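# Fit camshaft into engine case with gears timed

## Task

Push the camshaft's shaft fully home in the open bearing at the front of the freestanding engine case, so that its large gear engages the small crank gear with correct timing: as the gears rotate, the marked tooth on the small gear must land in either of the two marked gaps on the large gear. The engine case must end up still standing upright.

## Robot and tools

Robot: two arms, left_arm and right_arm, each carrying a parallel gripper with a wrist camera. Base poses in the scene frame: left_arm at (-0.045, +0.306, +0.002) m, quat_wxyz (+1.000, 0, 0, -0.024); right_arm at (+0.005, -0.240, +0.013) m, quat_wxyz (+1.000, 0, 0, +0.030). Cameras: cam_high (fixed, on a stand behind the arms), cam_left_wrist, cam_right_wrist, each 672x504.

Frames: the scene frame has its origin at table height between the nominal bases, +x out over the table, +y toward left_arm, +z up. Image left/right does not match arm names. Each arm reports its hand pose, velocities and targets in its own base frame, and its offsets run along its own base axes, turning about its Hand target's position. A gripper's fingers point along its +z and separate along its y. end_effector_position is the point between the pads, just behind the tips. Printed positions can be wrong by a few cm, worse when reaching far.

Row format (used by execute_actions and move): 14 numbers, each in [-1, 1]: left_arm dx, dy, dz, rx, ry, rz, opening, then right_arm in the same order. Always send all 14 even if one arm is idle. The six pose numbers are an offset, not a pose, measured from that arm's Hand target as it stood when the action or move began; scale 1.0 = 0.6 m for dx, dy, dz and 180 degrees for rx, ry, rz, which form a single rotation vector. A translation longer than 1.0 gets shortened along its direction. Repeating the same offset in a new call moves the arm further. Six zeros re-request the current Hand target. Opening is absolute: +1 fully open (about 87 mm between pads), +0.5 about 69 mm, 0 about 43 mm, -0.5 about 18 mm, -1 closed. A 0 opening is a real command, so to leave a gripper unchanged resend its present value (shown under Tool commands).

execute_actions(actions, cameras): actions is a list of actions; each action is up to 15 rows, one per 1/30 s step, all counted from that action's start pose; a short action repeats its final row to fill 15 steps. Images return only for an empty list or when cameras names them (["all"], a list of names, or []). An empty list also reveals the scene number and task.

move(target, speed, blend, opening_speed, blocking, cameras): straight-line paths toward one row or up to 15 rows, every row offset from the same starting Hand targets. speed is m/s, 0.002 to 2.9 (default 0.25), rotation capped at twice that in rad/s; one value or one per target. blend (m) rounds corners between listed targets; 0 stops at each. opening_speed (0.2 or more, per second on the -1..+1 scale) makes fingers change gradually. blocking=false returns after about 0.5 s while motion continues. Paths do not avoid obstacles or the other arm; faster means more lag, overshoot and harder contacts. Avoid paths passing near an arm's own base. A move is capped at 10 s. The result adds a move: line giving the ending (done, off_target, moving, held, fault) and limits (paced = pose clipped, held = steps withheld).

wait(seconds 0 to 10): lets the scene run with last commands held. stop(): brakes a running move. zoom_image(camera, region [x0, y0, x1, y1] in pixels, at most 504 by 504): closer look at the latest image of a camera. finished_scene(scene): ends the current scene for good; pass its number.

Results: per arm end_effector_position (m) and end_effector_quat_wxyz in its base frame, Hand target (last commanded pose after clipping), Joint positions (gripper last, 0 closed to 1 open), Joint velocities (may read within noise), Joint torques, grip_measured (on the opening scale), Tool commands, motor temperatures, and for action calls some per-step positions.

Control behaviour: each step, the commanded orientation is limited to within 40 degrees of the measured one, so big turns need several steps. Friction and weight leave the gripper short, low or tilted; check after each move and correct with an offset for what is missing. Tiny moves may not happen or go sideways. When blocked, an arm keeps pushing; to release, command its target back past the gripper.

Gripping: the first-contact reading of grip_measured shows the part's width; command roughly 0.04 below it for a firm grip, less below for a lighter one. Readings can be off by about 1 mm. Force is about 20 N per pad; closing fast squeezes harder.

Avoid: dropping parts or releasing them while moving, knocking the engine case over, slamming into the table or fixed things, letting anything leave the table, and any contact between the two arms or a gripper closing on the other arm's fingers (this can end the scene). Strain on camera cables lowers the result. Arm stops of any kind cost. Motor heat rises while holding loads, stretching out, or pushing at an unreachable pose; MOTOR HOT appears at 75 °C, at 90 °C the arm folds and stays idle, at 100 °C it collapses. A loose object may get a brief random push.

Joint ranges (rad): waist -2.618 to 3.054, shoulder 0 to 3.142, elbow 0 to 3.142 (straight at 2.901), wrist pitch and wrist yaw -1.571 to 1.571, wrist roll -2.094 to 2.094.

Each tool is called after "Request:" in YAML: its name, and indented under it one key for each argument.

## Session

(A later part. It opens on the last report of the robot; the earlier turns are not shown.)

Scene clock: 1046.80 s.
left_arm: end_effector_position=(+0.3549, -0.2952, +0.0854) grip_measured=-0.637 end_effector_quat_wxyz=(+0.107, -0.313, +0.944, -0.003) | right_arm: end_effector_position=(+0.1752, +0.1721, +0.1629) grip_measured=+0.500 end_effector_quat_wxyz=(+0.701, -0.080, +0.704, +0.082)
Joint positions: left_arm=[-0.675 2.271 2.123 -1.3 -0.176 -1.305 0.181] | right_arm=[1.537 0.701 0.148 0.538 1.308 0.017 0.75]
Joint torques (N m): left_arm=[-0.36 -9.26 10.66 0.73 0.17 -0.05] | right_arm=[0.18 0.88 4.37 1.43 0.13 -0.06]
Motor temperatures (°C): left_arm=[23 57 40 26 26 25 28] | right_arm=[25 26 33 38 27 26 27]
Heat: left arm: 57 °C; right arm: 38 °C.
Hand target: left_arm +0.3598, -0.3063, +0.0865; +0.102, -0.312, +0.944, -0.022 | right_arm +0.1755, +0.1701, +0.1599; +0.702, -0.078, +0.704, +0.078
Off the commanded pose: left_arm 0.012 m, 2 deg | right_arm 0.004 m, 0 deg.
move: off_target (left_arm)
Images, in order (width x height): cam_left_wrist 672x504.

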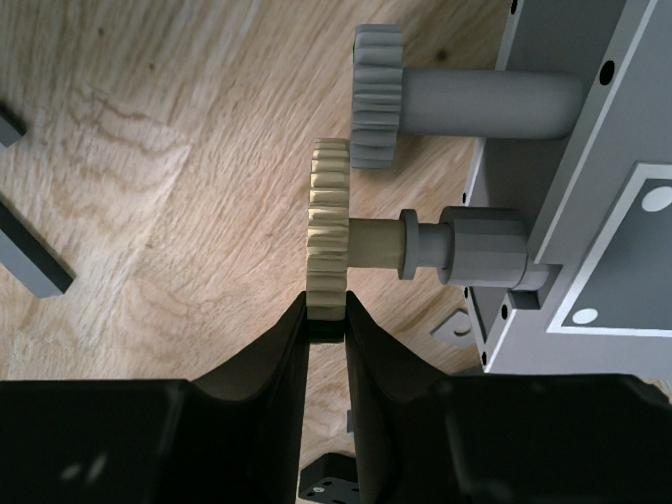

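Request:
move:
  target: [0.001,0.003,0,-0.0096,0.0135,-0.0018,-0.85,0,0,0,0,0,0,0.5]
  speed: 0.03
  cameras: ["cam_left_wrist"]

Request:
zoom_image:
  camera: "cam_left_wrist"
  region: [300, 80, 480, 300]

Scene clock: 1056.97 s.
left_arm: end_effector_position=(+0.3561, -0.2942, +0.0858) grip_measured=-0.637 end_effector_quat_wxyz=(+0.083, -0.312, +0.946, -0.013) | right_arm: end_effector_position=(+0.1752, +0.1721, +0.1629) grip_measured=+0.500 end_effector_quat_wxyz=(+0.701, -0.080, +0.704, +0.082)
Joint positions: left_arm=[-0.651 2.287 2.15 -1.318 -0.123 -1.282 0.181] | right_arm=[1.537 0.701 0.148 0.538 1.308 0.017 0.75]
Joint torques (N m): left_arm=[-0.31 -9.35 10.55 0.68 0.22 -0.06] | right_arm=[0.2 0.87 4.38 1.43 0.13 -0.07]
Motor temperatures (°C): left_arm=[23 56 40 26 26 25 28] | right_arm=[25 26 33 38 27 26 27]
Heat: left arm: 56 °C; right arm: 38 °C.
Hand target: left_arm +0.3605, -0.3044, +0.0865; +0.077, -0.311, +0.947, -0.030 | right_arm +0.1755, +0.1701, +0.1599; +0.702, -0.078, +0.704, +0.078
Off the commanded pose: left_arm 0.011 m, 2 deg | right_arm 0.004 m, 0 deg.
move: off_target (left_arm)
Images, in order (width x height): cam_left_wrist 672x504.

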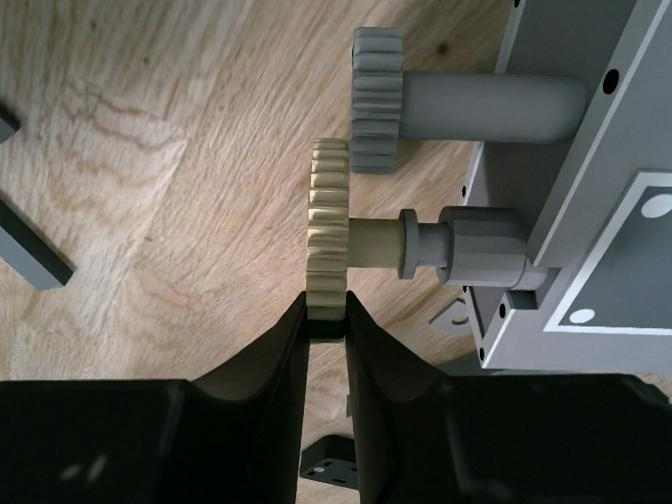

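Scaled by 2.291 from the camera's 672x504 image, which has a finer 960x720 frame.

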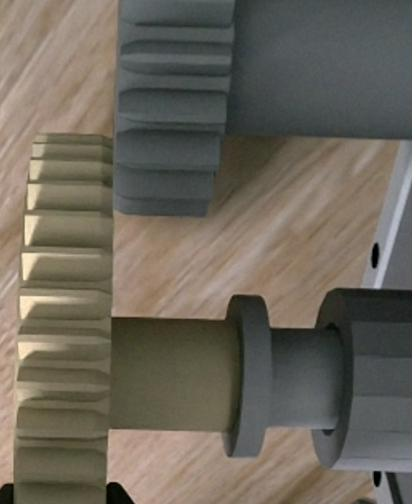

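Request:
zoom_image:
  camera: "cam_left_wrist"
  region: [335, 15, 405, 100]

Request:
zoom_image:
  camera: "cam_left_wrist"
  region: [335, 95, 405, 180]

Request:
zoom_image:
  camera: "cam_left_wrist"
  region: [300, 185, 360, 265]

Scaled by 5.929 from the camera's 672x504 image, which has a finer 960x720 frame.

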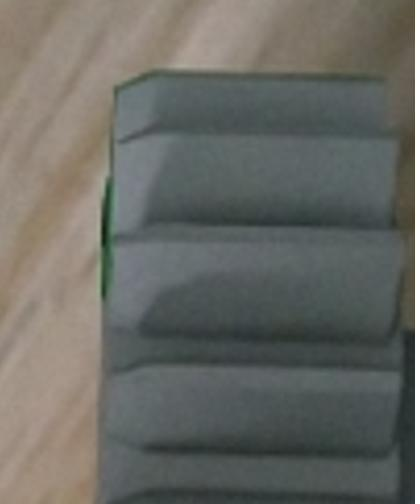

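Scaled by 5.929 from the camera's 672x504 image, which has a finer 960x720 frame.

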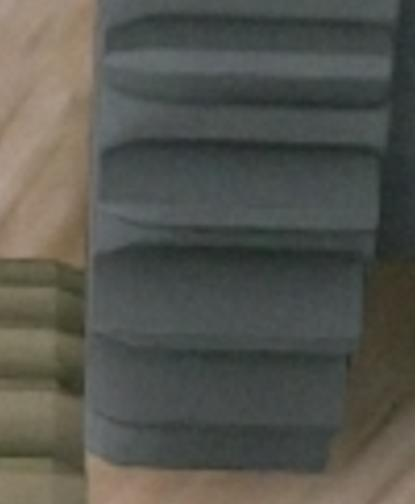

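Scaled by 6.300 from the camera's 672x504 image, which has a finer 960x720 frame.

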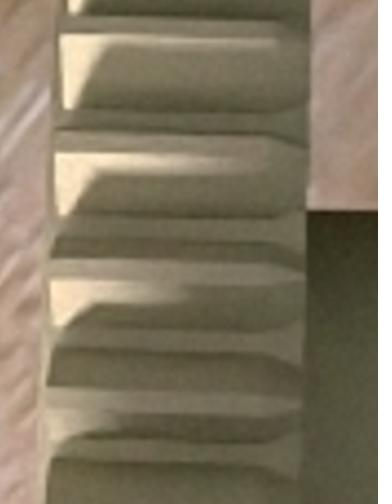

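Request:
move:
  target: [0.0008,0.001,0,-0.0064,0.009,-0.0012,-0.85,0,0,0,0,0,0,0.5]
  speed: 0.03
  cameras: ["cam_left_wrist"]

Request:
zoom_image:
  camera: "cam_left_wrist"
  region: [300, 80, 480, 300]

Scene clock: 1081.20 s.
left_arm: end_effector_position=(+0.3564, -0.2940, +0.0856) grip_measured=-0.637 end_effector_quat_wxyz=(+0.070, -0.313, +0.947, -0.015) | right_arm: end_effector_position=(+0.1752, +0.1721, +0.1629) grip_measured=+0.500 end_effector_quat_wxyz=(+0.701, -0.080, +0.704, +0.082)
Joint positions: left_arm=[-0.641 2.302 2.172 -1.336 -0.097 -1.273 0.181] | right_arm=[1.537 0.701 0.148 0.538 1.308 0.017 0.75]
Joint torques (N m): left_arm=[0.06 -9.4 10.51 0.67 0.34 -0.01] | right_arm=[0.18 0.88 4.36 1.43 0.13 -0.07]
Motor temperatures (°C): left_arm=[23 55 42 26 26 25 28] | right_arm=[25 26 33 38 27 26 27]
Heat: left arm: 55 °C; right arm: 38 °C.
Hand target: left_arm +0.3609, -0.3038, +0.0865; +0.060, -0.311, +0.948, -0.035 | right_arm +0.1755, +0.1701, +0.1599; +0.702, -0.078, +0.704, +0.078
Off the commanded pose: left_arm 0.011 m, 3 deg | right_arm 0.004 m, 0 deg.
move: off_target (left_arm)
Images, in order (width x height): cam_left_wrist 672x504.

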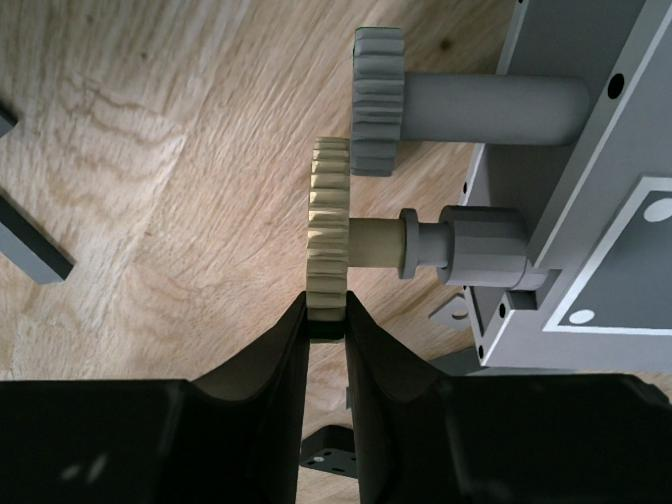

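Scaled by 2.291 from the camera's 672x504 image, which has a finer 960x720 frame.

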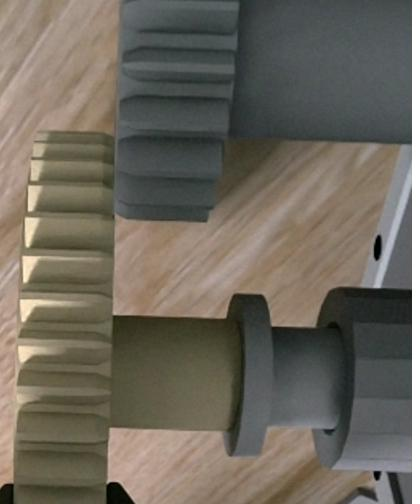

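Request:
move:
  target: [0.0008,0.002,0,-0.0064,0.009,-0.0012,-0.85,0,0,0,0,0,0,0.5]
  speed: 0.03
  cameras: ["cam_left_wrist","cam_right_wrist"]

Request:
zoom_image:
  camera: "cam_left_wrist"
  region: [300, 80, 480, 300]

Request:
zoom_image:
  camera: "cam_right_wrist"
  region: [240, 150, 370, 260]

Scene clock: 1091.27 s.
left_arm: end_effector_position=(+0.3566, -0.2936, +0.0854) grip_measured=-0.637 end_effector_quat_wxyz=(+0.053, -0.312, +0.948, -0.020) | right_arm: end_effector_position=(+0.1752, +0.1721, +0.1629) grip_measured=+0.500 end_effector_quat_wxyz=(+0.701, -0.080, +0.704, +0.082)
Joint positions: left_arm=[-0.627 2.316 2.194 -1.352 -0.063 -1.26 0.181] | right_arm=[1.537 0.701 0.148 0.538 1.308 0.017 0.75]
Joint torques (N m): left_arm=[0.24 -9.48 10.44 0.65 0.38 0] | right_arm=[0.17 0.87 4.37 1.43 0.12 -0.07]
Motor temperatures (°C): left_arm=[23 57 42 26 26 25 28] | right_arm=[25 26 33 38 27 26 27]
Heat: left arm: 57 °C; right arm: 38 °C.
Hand target: left_arm +0.3615, -0.3026, +0.0866; +0.044, -0.310, +0.949, -0.040 | right_arm +0.1755, +0.1701, +0.1599; +0.702, -0.078, +0.704, +0.078
Off the commanded pose: left_arm 0.010 m, 3 deg | right_arm 0.004 m, 0 deg.
move: off_target (left_arm)
Images, in order (width x height): cam_left_wrist 672x504, cam_right_wrist 672x504.

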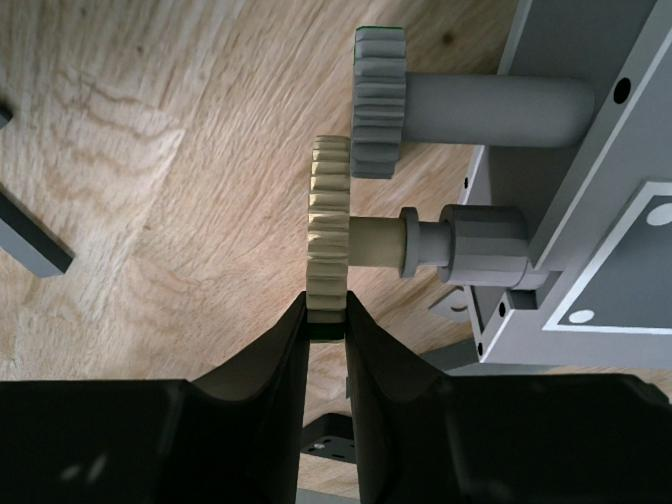

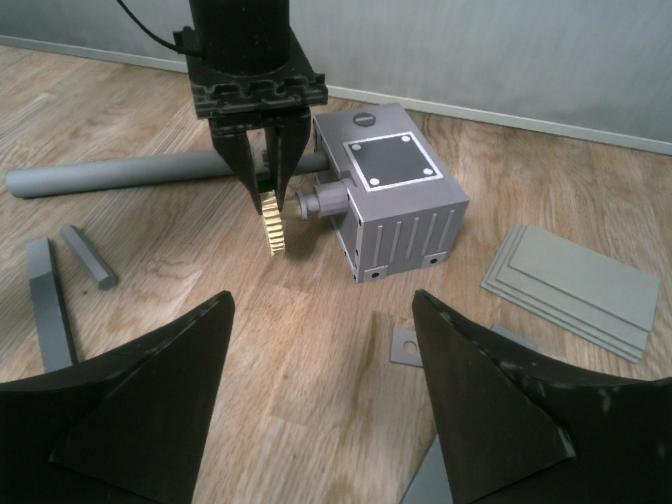

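Scaled by 2.291 from the camera's 672x504 image, which has a finer 960x720 frame.

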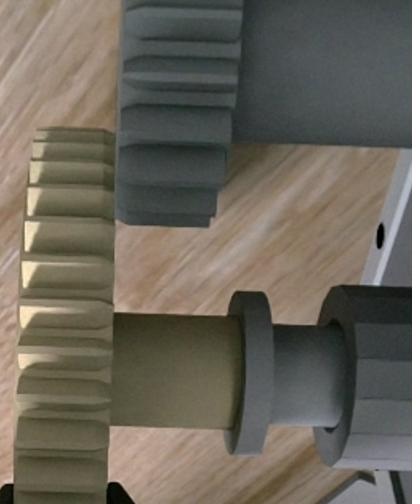

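Scaled by 3.877 from the camera's 672x504 image, which has a finer 960x720 frame.

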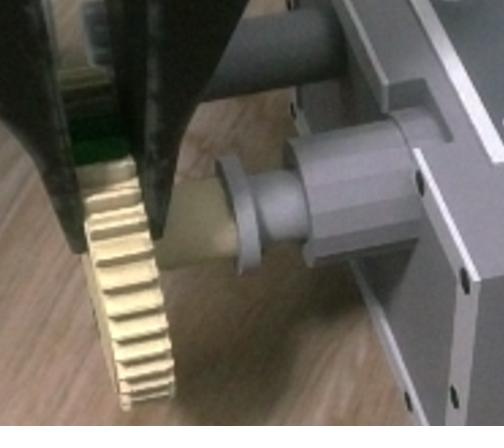

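Request:
zoom_image:
  camera: "cam_left_wrist"
  region: [335, 15, 425, 185]

Scaled by 2.965 from the camera's 672x504 image, which has a finer 960x720 frame.

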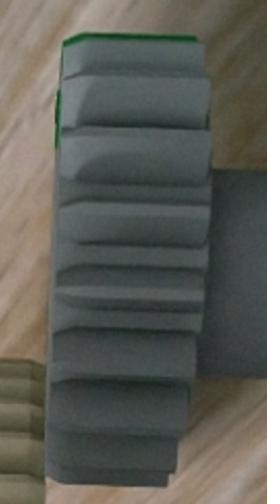

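Request:
move:
  target: [-0.008,0.0145,0,0.003,-0.004,0.0005,-0.85,0,0,0,0,0,0,0.5]
  speed: 0.08
  cameras: ["cam_left_wrist"]

Request:
zoom_image:
  camera: "cam_left_wrist"
  region: [300, 80, 480, 300]

Scene clock: 1119.80 s.
left_arm: end_effector_position=(+0.3565, -0.2929, +0.0847) grip_measured=-0.638 end_effector_quat_wxyz=(+0.054, -0.312, +0.948, -0.026) | right_arm: end_effector_position=(+0.1752, +0.1721, +0.1629) grip_measured=+0.500 end_effector_quat_wxyz=(+0.701, -0.080, +0.704, +0.082)
Joint positions: left_arm=[-0.623 2.3 2.163 -1.328 -0.056 -1.256 0.181] | right_arm=[1.537 0.701 0.148 0.538 1.308 0.017 0.75]
Joint torques (N m): left_arm=[0.25 -12.4 5.03 0.81 0.14 0.01] | right_arm=[0.18 0.88 4.36 1.43 0.13 -0.06]
Motor temperatures (°C): left_arm=[23 55 45 26 26 25 28] | right_arm=[25 26 33 38 27 26 27]
Heat: left arm: 55 °C; right arm: 38 °C.
Hand target: left_arm +0.3566, -0.2939, +0.0866; +0.051, -0.310, +0.949, -0.038 | right_arm +0.1755, +0.1701, +0.1599; +0.702, -0.078, +0.704, +0.078
Off the commanded pose: left_arm 0.002 m, 1 deg | right_arm 0.004 m, 0 deg.
move: done
Images, in order (width x height): cam_left_wrist 672x504.

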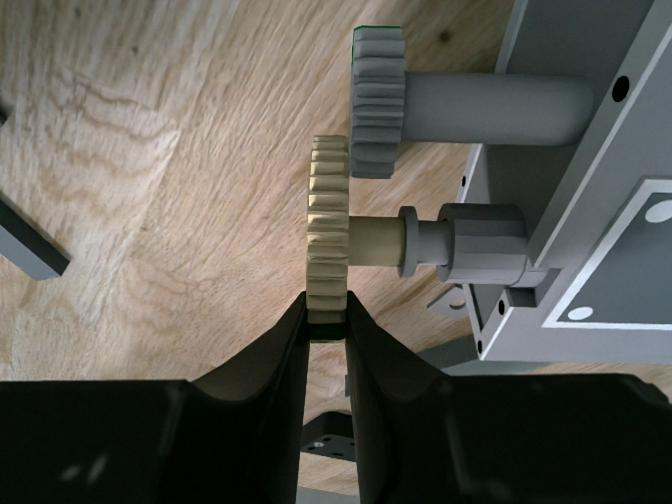

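Scaled by 2.291 from the camera's 672x504 image, which has a finer 960x720 frame.

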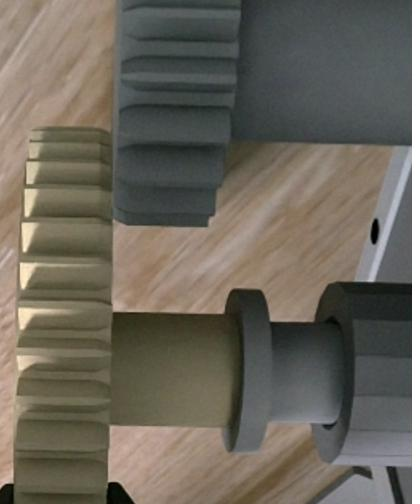

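Request:
move:
  target: [0,0,0,-0.0102,-0.0064,0.0104,-0.85,0,0,0,0,0,0,0.5]
  speed: 0.05
  cameras: ["cam_left_wrist","cam_right_wrist"]

Request:
zoom_image:
  camera: "cam_left_wrist"
  region: [300, 80, 480, 300]

Request:
zoom_image:
  camera: "cam_right_wrist"
  region: [260, 160, 370, 250]

Scene clock: 1147.63 s.
left_arm: end_effector_position=(+0.3561, -0.2930, +0.0851) grip_measured=-0.640 end_effector_quat_wxyz=(+0.059, -0.313, +0.947, -0.044) | right_arm: end_effector_position=(+0.1752, +0.1721, +0.1629) grip_measured=+0.500 end_effector_quat_wxyz=(+0.701, -0.080, +0.704, +0.082)
Joint positions: left_arm=[-0.619 2.25 2.075 -1.255 -0.044 -1.255 0.18] | right_arm=[1.537 0.701 0.148 0.538 1.308 0.017 0.75]
Joint torques (N m): left_arm=[0.31 -12.16 4.93 0.87 0.12 -0.29] | right_arm=[0.17 0.87 4.41 1.43 0.13 -0.07]
Motor temperatures (°C): left_arm=[23 64 41 27 26 25 28] | right_arm=[25 26 33 38 27 26 27]
Heat: left arm: 64 °C; right arm: 38 °C.
Hand target: left_arm +0.3566, -0.2940, +0.0865; +0.056, -0.326, +0.942, -0.055 | right_arm +0.1755, +0.1701, +0.1599; +0.702, -0.078, +0.704, +0.078
Off the commanded pose: left_arm 0.002 m, 2 deg | right_arm 0.004 m, 0 deg.
move: done
Images, in order (width x height): cam_left_wrist 672x504, cam_right_wrist 672x504.

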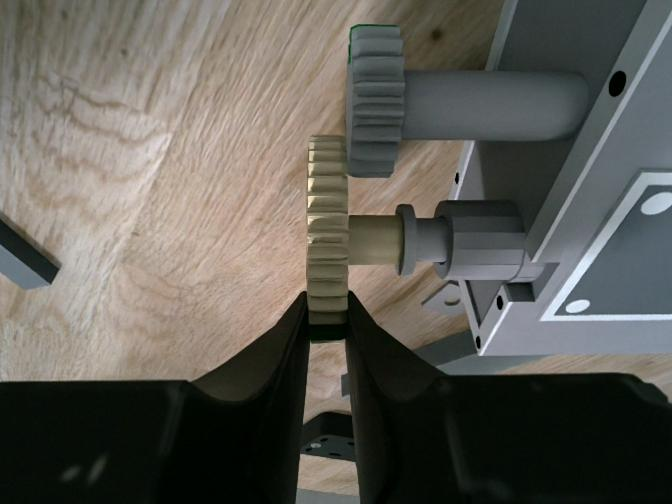

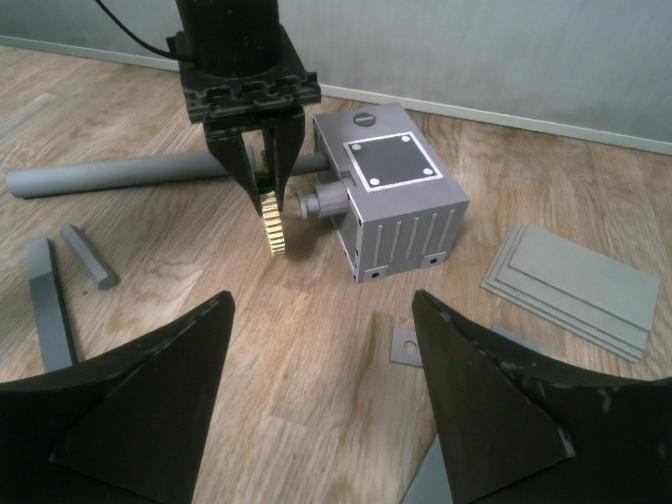

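Scaled by 2.291 from the camera's 672x504 image, which has a finer 960x720 frame.

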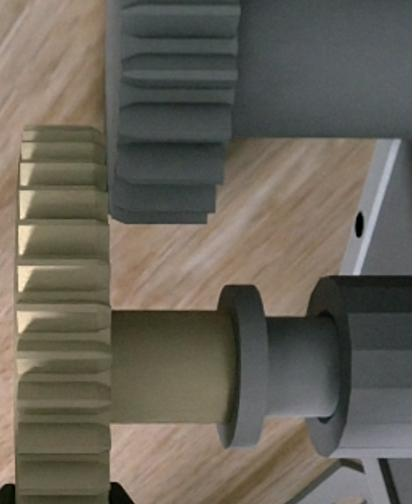

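Scaled by 4.582 from the camera's 672x504 image, which has a finer 960x720 frame.

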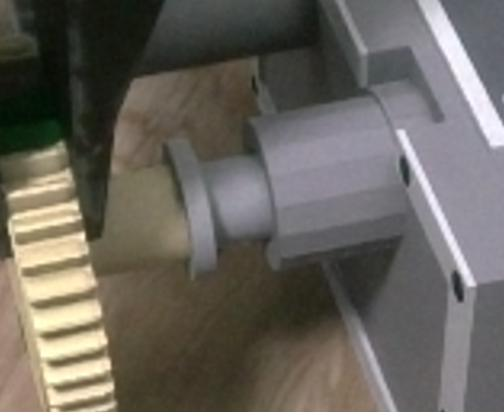

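Request:
move:
  target: [0.0065,-0.011,0,-0.002,-0.0013,0.002,-0.85,0,0,0,0,0,0,0.5]
  speed: 0.04
  cameras: ["cam_left_wrist","cam_right_wrist"]

Request:
zoom_image:
  camera: "cam_left_wrist"
  region: [300, 80, 480, 300]

Request:
zoom_image:
  camera: "cam_right_wrist"
  region: [260, 160, 370, 250]

Scene clock: 1155.53 s.
left_arm: end_effector_position=(+0.3562, -0.2930, +0.0852) grip_measured=-0.640 end_effector_quat_wxyz=(+0.059, -0.313, +0.947, -0.044) | right_arm: end_effector_position=(+0.1752, +0.1721, +0.1629) grip_measured=+0.500 end_effector_quat_wxyz=(+0.701, -0.080, +0.704, +0.082)
Joint positions: left_arm=[-0.619 2.25 2.075 -1.255 -0.044 -1.255 0.18] | right_arm=[1.537 0.701 0.148 0.538 1.308 0.017 0.75]
Joint torques (N m): left_arm=[-0.28 -10.29 8.46 0.81 0.14 -0.4] | right_arm=[0.18 0.87 4.4 1.43 0.13 -0.06]
Motor temperatures (°C): left_arm=[23 64 40 27 26 25 28] | right_arm=[25 26 33 38 27 26 27]
Heat: left arm: 64 °C; right arm: 38 °C.
Hand target: left_arm +0.3604, -0.3006, +0.0865; +0.057, -0.329, +0.941, -0.059 | right_arm +0.1755, +0.1701, +0.1599; +0.702, -0.078, +0.704, +0.078
Off the commanded pose: left_arm 0.009 m, 3 deg | right_arm 0.004 m, 0 deg.
move: off_target (left_arm)
Images, in order (width x height): cam_left_wrist 672x504, cam_right_wrist 672x504.

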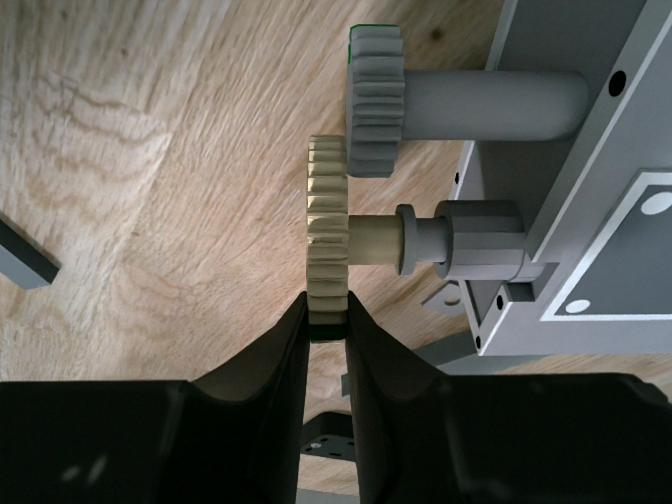

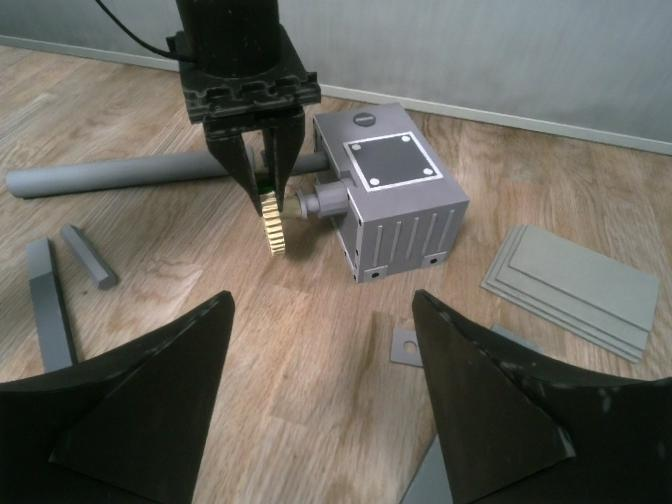

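Scaled by 2.291 from the camera's 672x504 image, which has a finer 960x720 frame.

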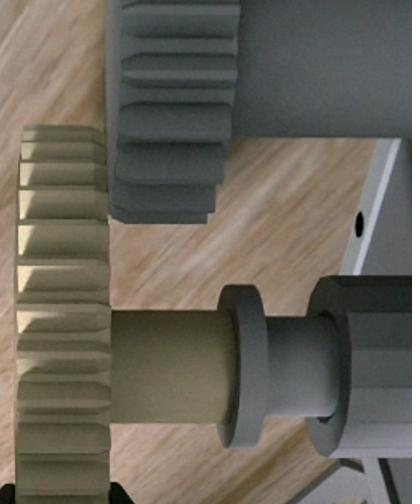

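Scaled by 4.582 from the camera's 672x504 image, which has a finer 960x720 frame.

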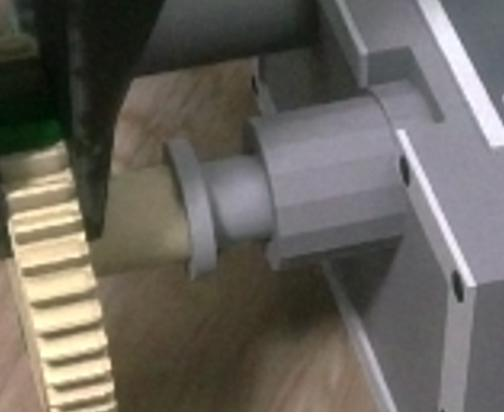

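Request:
zoom_image:
  camera: "cam_left_wrist"
  region: [335, 15, 425, 185]

Request:
zoom_image:
  camera: "cam_left_wrist"
  region: [290, 125, 380, 195]

Request:
zoom_image:
  camera: "cam_left_wrist"
  region: [300, 185, 360, 265]

Request:
zoom_image:
  camera: "cam_left_wrist"
  region: [300, 290, 360, 350]

Scaled by 2.965 from the camera's 672x504 image, which has a finer 960x720 frame.

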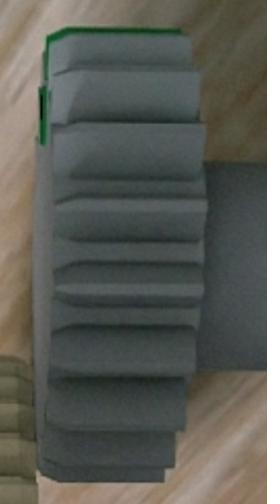

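Scaled by 5.600 from the camera's 672x504 image, which has a finer 960x720 frame.

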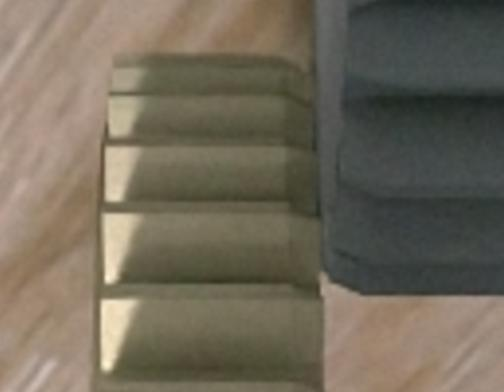

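Scaled by 6.300 from the camera's 672x504 image, which has a finer 960x720 frame.

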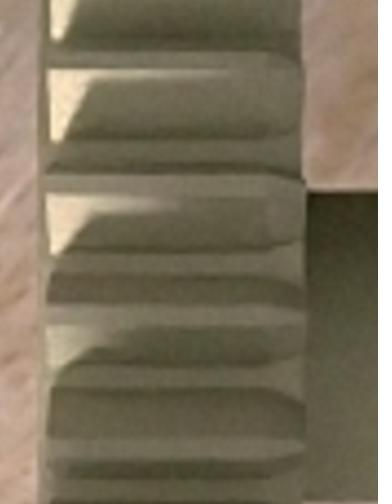

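Scaled by 8.400 from the camera's 672x504 image, which has a finer 960x720 frame.

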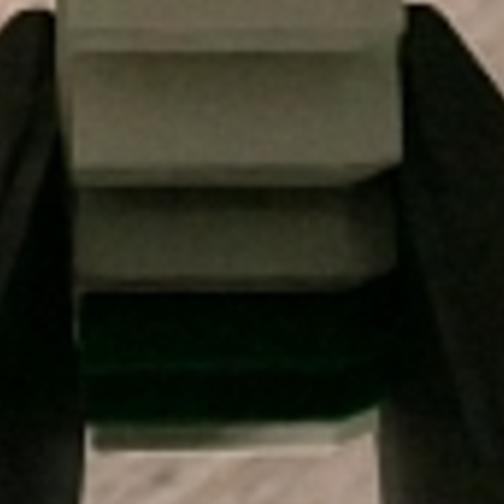

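Request:
move:
  target: [0.0008,0.0007,0,-0.0049,0.0067,-0.001,-0.85,0,0,0,0,0,0,0.5]
  speed: 0.03
  cameras: ["cam_left_wrist"]

Request:
zoom_image:
  camera: "cam_left_wrist"
  region: [290, 125, 480, 295]

Scene clock: 1193.43 s.
left_arm: end_effector_position=(+0.3570, -0.2923, +0.0858) grip_measured=-0.640 end_effector_quat_wxyz=(+0.057, -0.315, +0.946, -0.046) | right_arm: end_effector_position=(+0.1752, +0.1721, +0.1629) grip_measured=+0.500 end_effector_quat_wxyz=(+0.701, -0.080, +0.704, +0.082)
Joint positions: left_arm=[-0.614 2.25 2.077 -1.255 -0.036 -1.253 0.18] | right_arm=[1.537 0.701 0.148 0.538 1.308 0.017 0.75]
Joint torques (N m): left_arm=[0.31 -9.47 9.69 0.7 0.37 -0.32] | right_arm=[0.17 0.88 4.37 1.43 0.13 -0.06]
Motor temperatures (°C): left_arm=[23 61 42 26 26 25 28] | right_arm=[25 26 33 38 27 26 27]
Heat: left arm: 61 °C; right arm: 38 °C.
Hand target: left_arm +0.3610, -0.3002, +0.0866; +0.045, -0.329, +0.941, -0.063 | right_arm +0.1755, +0.1701, +0.1599; +0.702, -0.078, +0.704, +0.078
Off the commanded pose: left_arm 0.009 m, 3 deg | right_arm 0.004 m, 0 deg.
move: off_target (left_arm)
Images, in order (width x height): cam_left_wrist 672x504.

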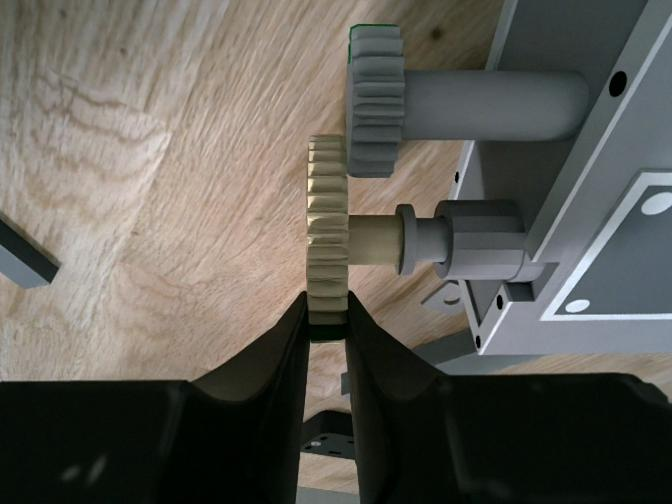

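Scaled by 2.653 from the camera's 672x504 image, which has a finer 960x720 frame.

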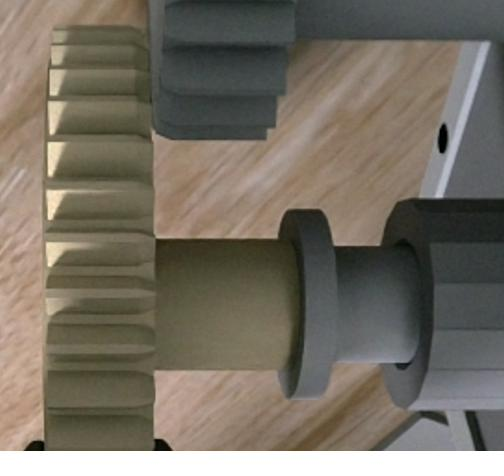

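Request:
move:
  target: [0.0012,0.0012,0,-0.0065,0.009,-0.0013,-0.85,0,0,0,0,0,0,0.5]
  speed: 0.03
  cameras: ["cam_left_wrist"]

Request:
zoom_image:
  camera: "cam_left_wrist"
  region: [290, 125, 480, 295]

Scene clock: 1200.43 s.
left_arm: end_effector_position=(+0.3582, -0.2909, +0.0862) grip_measured=-0.640 end_effector_quat_wxyz=(+0.045, -0.314, +0.947, -0.050) | right_arm: end_effector_position=(+0.1752, +0.1721, +0.1629) grip_measured=+0.500 end_effector_quat_wxyz=(+0.701, -0.080, +0.704, +0.082)
Joint positions: left_arm=[-0.601 2.261 2.094 -1.269 -0.011 -1.24 0.18] | right_arm=[1.537 0.701 0.148 0.538 1.308 0.017 0.75]
Joint torques (N m): left_arm=[0.46 -9.13 10.15 0.63 0.51 -0.32] | right_arm=[0.16 0.91 4.37 1.43 0.13 -0.07]
Motor temperatures (°C): left_arm=[23 60 42 26 26 25 28] | right_arm=[25 26 33 38 27 26 27]
Heat: left arm: 60 °C; right arm: 38 °C.
Hand target: left_arm +0.3617, -0.2994, +0.0865; +0.028, -0.328, +0.942, -0.068 | right_arm +0.1755, +0.1701, +0.1599; +0.702, -0.078, +0.704, +0.078
Off the commanded pose: left_arm 0.009 m, 3 deg | right_arm 0.004 m, 0 deg.
move: off_target (left_arm)
Images, in order (width x height): cam_left_wrist 672x504.

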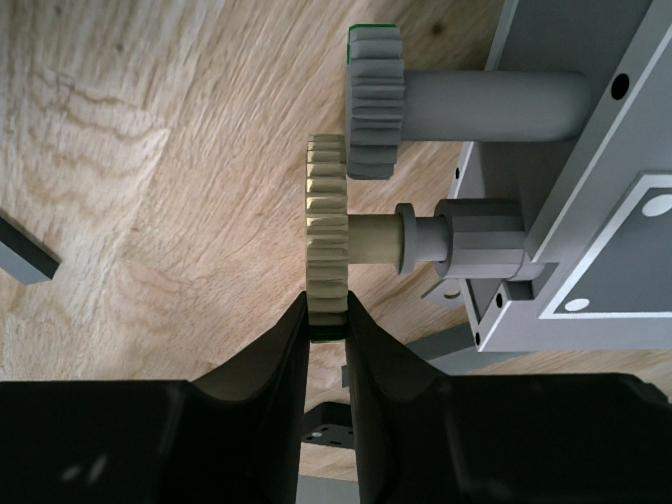

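Scaled by 2.653 from the camera's 672x504 image, which has a finer 960x720 frame.

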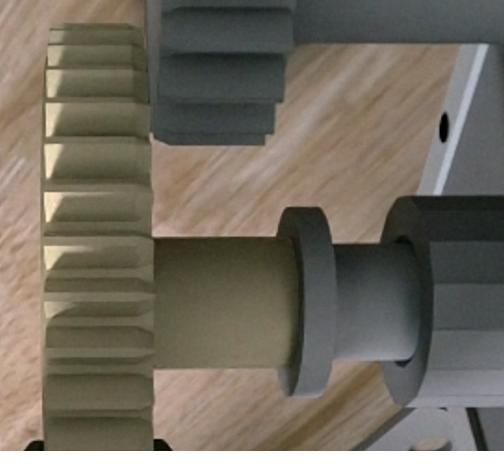

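Request:
move:
  target: [0.001,-0.006,0,0.0065,-0.009,0.0013,-0.85,0,0,0,0,0,0,0.5]
  speed: 0.03
  cameras: ["cam_left_wrist"]

Request:
zoom_image:
  camera: "cam_left_wrist"
  region: [290, 125, 480, 295]

Scene clock: 1215.40 s.
left_arm: end_effector_position=(+0.3573, -0.2921, +0.0862) grip_measured=-0.640 end_effector_quat_wxyz=(+0.046, -0.312, +0.948, -0.050) | right_arm: end_effector_position=(+0.1752, +0.1721, +0.1629) grip_measured=+0.500 end_effector_quat_wxyz=(+0.701, -0.080, +0.704, +0.082)
Joint positions: left_arm=[-0.605 2.261 2.094 -1.269 -0.013 -1.24 0.18] | right_arm=[1.537 0.701 0.148 0.538 1.308 0.017 0.75]
Joint torques (N m): left_arm=[-0.91 -9.32 10.15 0.74 0.11 -0.48] | right_arm=[0.18 0.87 4.4 1.43 0.12 -0.06]
Motor temperatures (°C): left_arm=[23 58 42 26 26 25 28] | right_arm=[25 26 33 38 27 26 27]
Heat: left arm: 58 °C; right arm: 38 °C.
Hand target: left_arm +0.3624, -0.3030, +0.0866; +0.045, -0.329, +0.941, -0.063 | right_arm +0.1755, +0.1701, +0.1599; +0.702, -0.078, +0.704, +0.078
Off the commanded pose: left_arm 0.012 m, 2 deg | right_arm 0.004 m, 0 deg.
move: off_target (left_arm)
Images, in order (width x height): cam_left_wrist 672x504.

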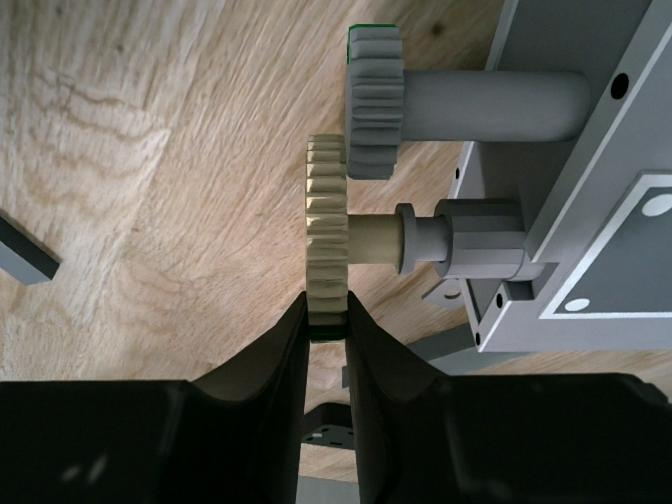

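Scaled by 2.653 from the camera's 672x504 image, which has a finer 960x720 frame.

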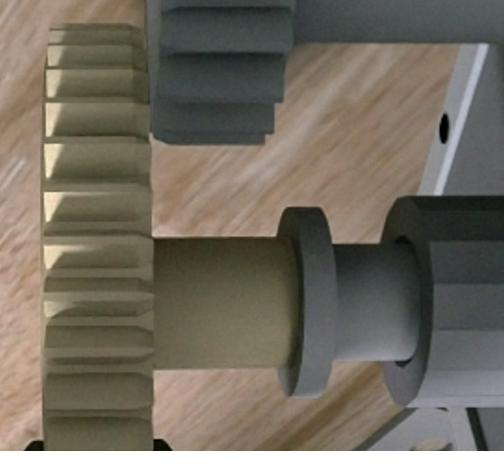

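Request:
move:
  target: [-0.002,-0.002,0,0.0097,-0.0135,0.002,-0.85,0,0,0,0,0,0,0.5]
  speed: 0.03
  cameras: ["cam_left_wrist"]

Request:
zoom_image:
  camera: "cam_left_wrist"
  region: [290, 125, 480, 295]

Scene clock: 1223.77 s.
left_arm: end_effector_position=(+0.3561, -0.2939, +0.0851) grip_measured=-0.640 end_effector_quat_wxyz=(+0.060, -0.313, +0.947, -0.040) | right_arm: end_effector_position=(+0.1752, +0.1721, +0.1629) grip_measured=+0.500 end_effector_quat_wxyz=(+0.701, -0.080, +0.704, +0.082)
Joint positions: left_arm=[-0.623 2.261 2.094 -1.27 -0.049 -1.258 0.18] | right_arm=[1.537 0.701 0.148 0.538 1.308 0.017 0.75]
Joint torques (N m): left_arm=[-1.43 -10.95 7.43 0.98 -0.12 -0.51] | right_arm=[0.18 0.85 4.38 1.44 0.13 -0.07]
Motor temperatures (°C): left_arm=[23 58 42 27 26 25 28] | right_arm=[25 26 33 38 27 26 27]
Heat: left arm: 58 °C; right arm: 38 °C.
Hand target: left_arm +0.3612, -0.3042, +0.0866; +0.070, -0.329, +0.940, -0.055 | right_arm +0.1755, +0.1701, +0.1599; +0.702, -0.078, +0.704, +0.078
Off the commanded pose: left_arm 0.012 m, 3 deg | right_arm 0.004 m, 0 deg.
move: off_target (left_arm)
Images, in order (width x height): cam_left_wrist 672x504.

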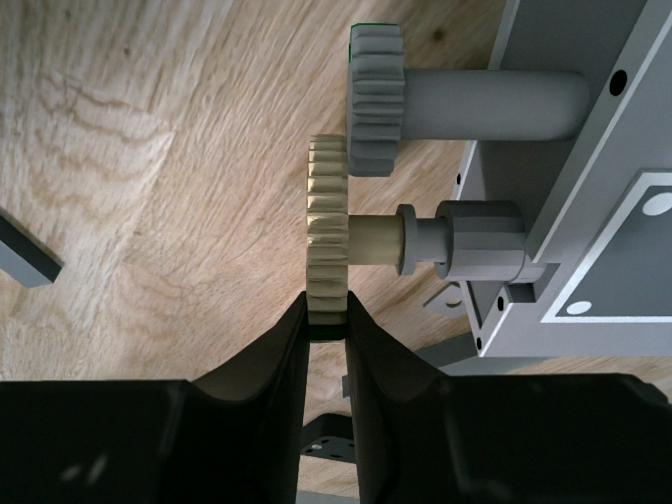

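Scaled by 2.653 from the camera's 672x504 image, which has a finer 960x720 frame.

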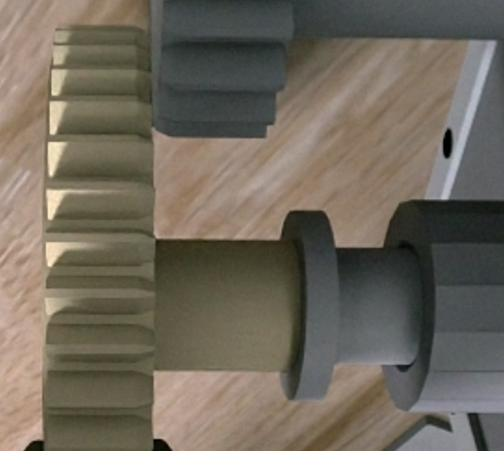

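Request:
zoom_image:
  camera: "cam_left_wrist"
  region: [300, 185, 360, 265]

Request:
zoom_image:
  camera: "cam_left_wrist"
  region: [300, 290, 360, 350]

Request:
zoom_image:
  camera: "cam_left_wrist"
  region: [335, 15, 425, 185]

Scaled by 6.300 from the camera's 672x504 image, which has a finer 960x720 frame.

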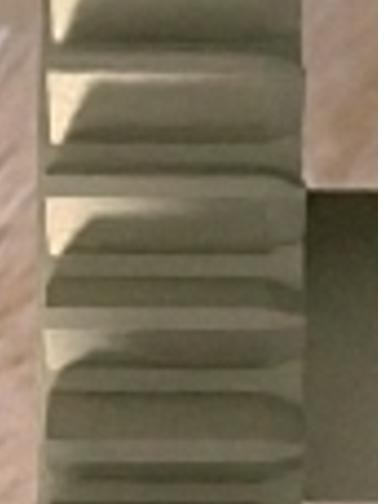

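Scaled by 8.400 from the camera's 672x504 image, which has a finer 960x720 frame.

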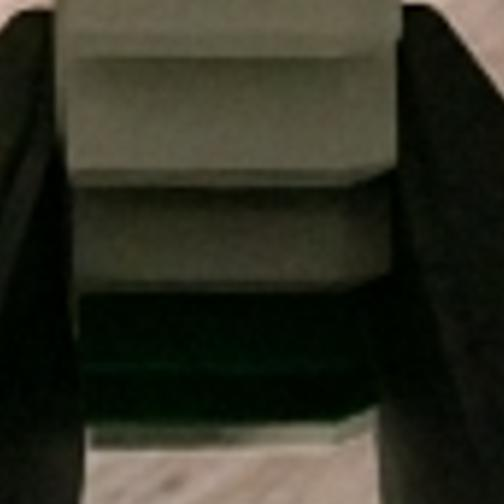

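Scaled by 2.965 from the camera's 672x504 image, which has a finer 960x720 frame.

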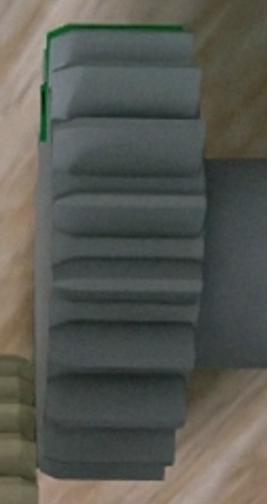

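Request:
move:
  target: [0.003,0.005,0,-0.0195,0.027,-0.004,-0.85,0,0,0,0,0,0,0.5]
  speed: 0.03
  cameras: ["cam_left_wrist"]

Request:
zoom_image:
  camera: "cam_left_wrist"
  region: [290, 125, 480, 295]

Request:
zoom_image:
  camera: "cam_left_wrist"
  region: [300, 185, 360, 265]

Request:
zoom_image:
  camera: "cam_left_wrist"
  region: [335, 15, 425, 185]

Scene clock: 1245.57 s.
left_arm: end_effector_position=(+0.3584, -0.2910, +0.0861) grip_measured=-0.640 end_effector_quat_wxyz=(+0.037, -0.313, +0.948, -0.049) | right_arm: end_effector_position=(+0.1752, +0.1721, +0.1629) grip_measured=+0.500 end_effector_quat_wxyz=(+0.701, -0.080, +0.704, +0.082)
Joint positions: left_arm=[-0.596 2.279 2.123 -1.292 0.001 -1.235 0.18] | right_arm=[1.537 0.701 0.148 0.538 1.308 0.017 0.75]
Joint torques (N m): left_arm=[0.46 -9.17 10.24 0.69 0.57 -0.31] | right_arm=[0.14 0.87 4.37 1.42 0.13 -0.06]
Motor temperatures (°C): left_arm=[23 59 41 27 26 25 28] | right_arm=[25 26 33 38 27 26 27]
Heat: left arm: 59 °C; right arm: 38 °C.
Hand target: left_arm +0.3629, -0.3013, +0.0867; +0.020, -0.327, +0.942, -0.070 | right_arm +0.1755, +0.1701, +0.1599; +0.702, -0.078, +0.704, +0.078
Off the commanded pose: left_arm 0.011 m, 4 deg | right_arm 0.004 m, 0 deg.
move: off_target (left_arm)
Images, in order (width x height): cam_left_wrist 672x504.

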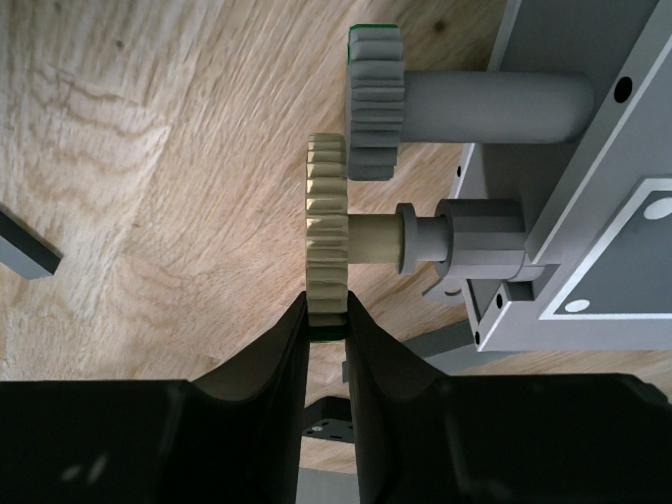

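Scaled by 2.653 from the camera's 672x504 image, which has a finer 960x720 frame.

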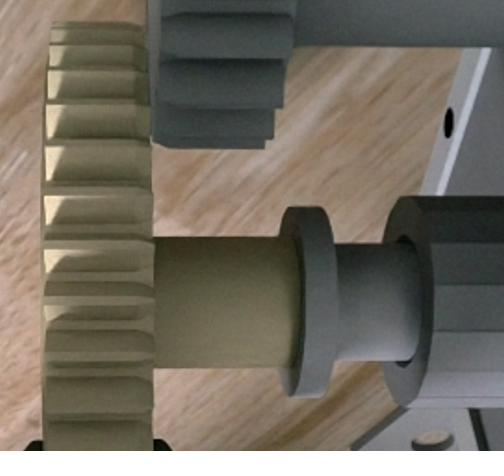

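Scaled by 6.300 from the camera's 672x504 image, which has a finer 960x720 frame.

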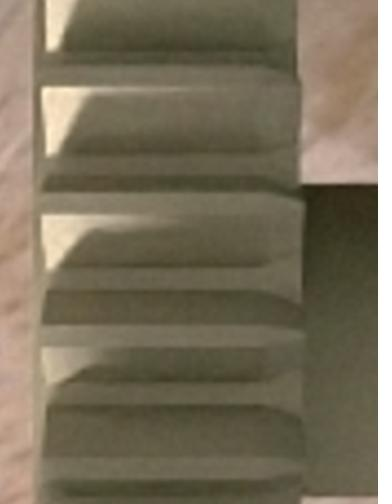

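Scaled by 2.965 from the camera's 672x504 image, which has a finer 960x720 frame.

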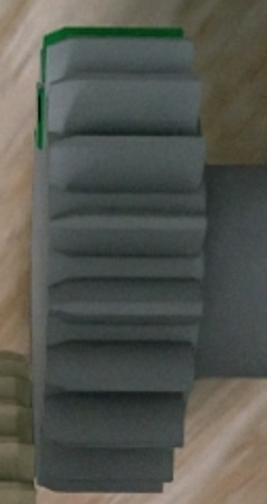

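Request:
move:
  target: [0.004,-0.014,0,0.006,-0.0083,0.0012,-0.85,0,0,0,0,0,0,0.5]
  speed: 0.05
  cameras: ["cam_left_wrist","cam_right_wrist"]

Request:
zoom_image:
  camera: "cam_left_wrist"
  region: [290, 125, 480, 295]

Request:
zoom_image:
  camera: "cam_right_wrist"
  region: [240, 150, 370, 260]

Scene clock: 1261.83 s.
left_arm: end_effector_position=(+0.3567, -0.2947, +0.0859) grip_measured=-0.640 end_effector_quat_wxyz=(+0.033, -0.313, +0.948, -0.044) | right_arm: end_effector_position=(+0.1752, +0.1721, +0.1629) grip_measured=+0.500 end_effector_quat_wxyz=(+0.701, -0.080, +0.704, +0.082)
Joint positions: left_arm=[-0.605 2.301 2.16 -1.321 0 -1.244 0.18] | right_arm=[1.537 0.701 0.148 0.538 1.308 0.017 0.75]
Joint torques (N m): left_arm=[-0.98 -9.32 10.56 0.87 0.2 -0.46] | right_arm=[0.18 0.87 4.37 1.43 0.13 -0.06]
Motor temperatures (°C): left_arm=[23 60 41 27 26 25 28] | right_arm=[25 26 33 38 27 26 27]
Heat: left arm: 60 °C; right arm: 38 °C.
Hand target: left_arm +0.3653, -0.3097, +0.0866; +0.035, -0.328, +0.942, -0.066 | right_arm +0.1755, +0.1701, +0.1599; +0.702, -0.078, +0.704, +0.078
Off the commanded pose: left_arm 0.017 m, 3 deg | right_arm 0.004 m, 0 deg.
move: off_target (left_arm)
Images, in order (width x height): cam_left_wrist 672x504, cam_right_wrist 672x504.

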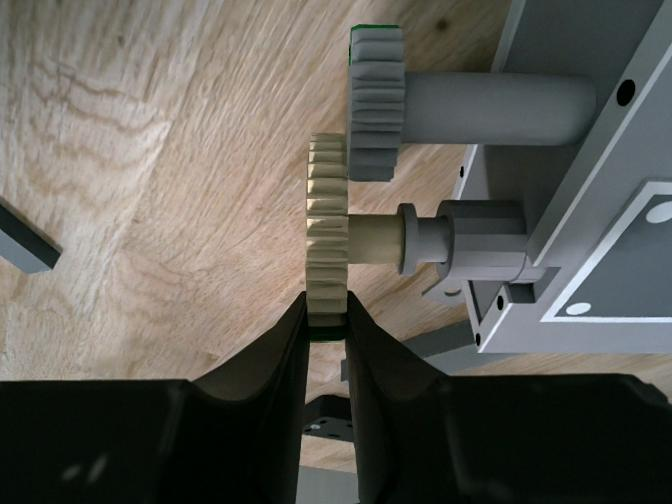

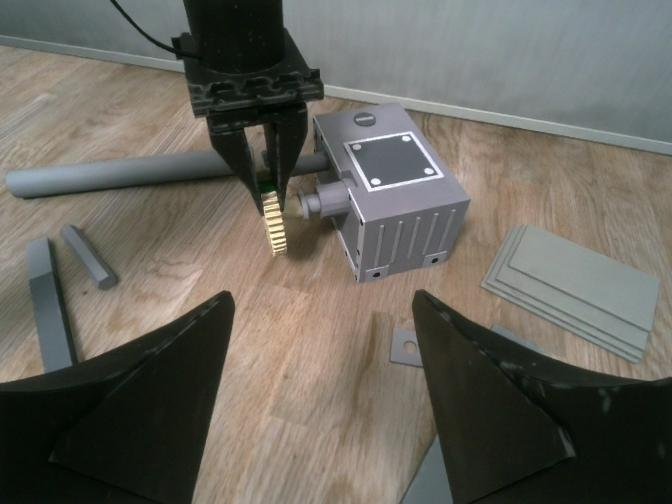

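Scaled by 2.653 from the camera's 672x504 image, which has a finer 960x720 frame.

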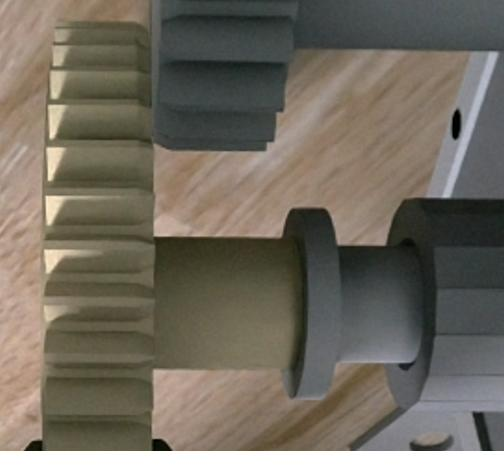

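Scaled by 3.877 from the camera's 672x504 image, which has a finer 960x720 frame.

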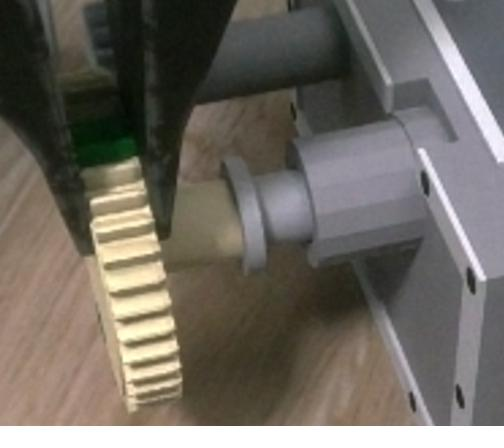

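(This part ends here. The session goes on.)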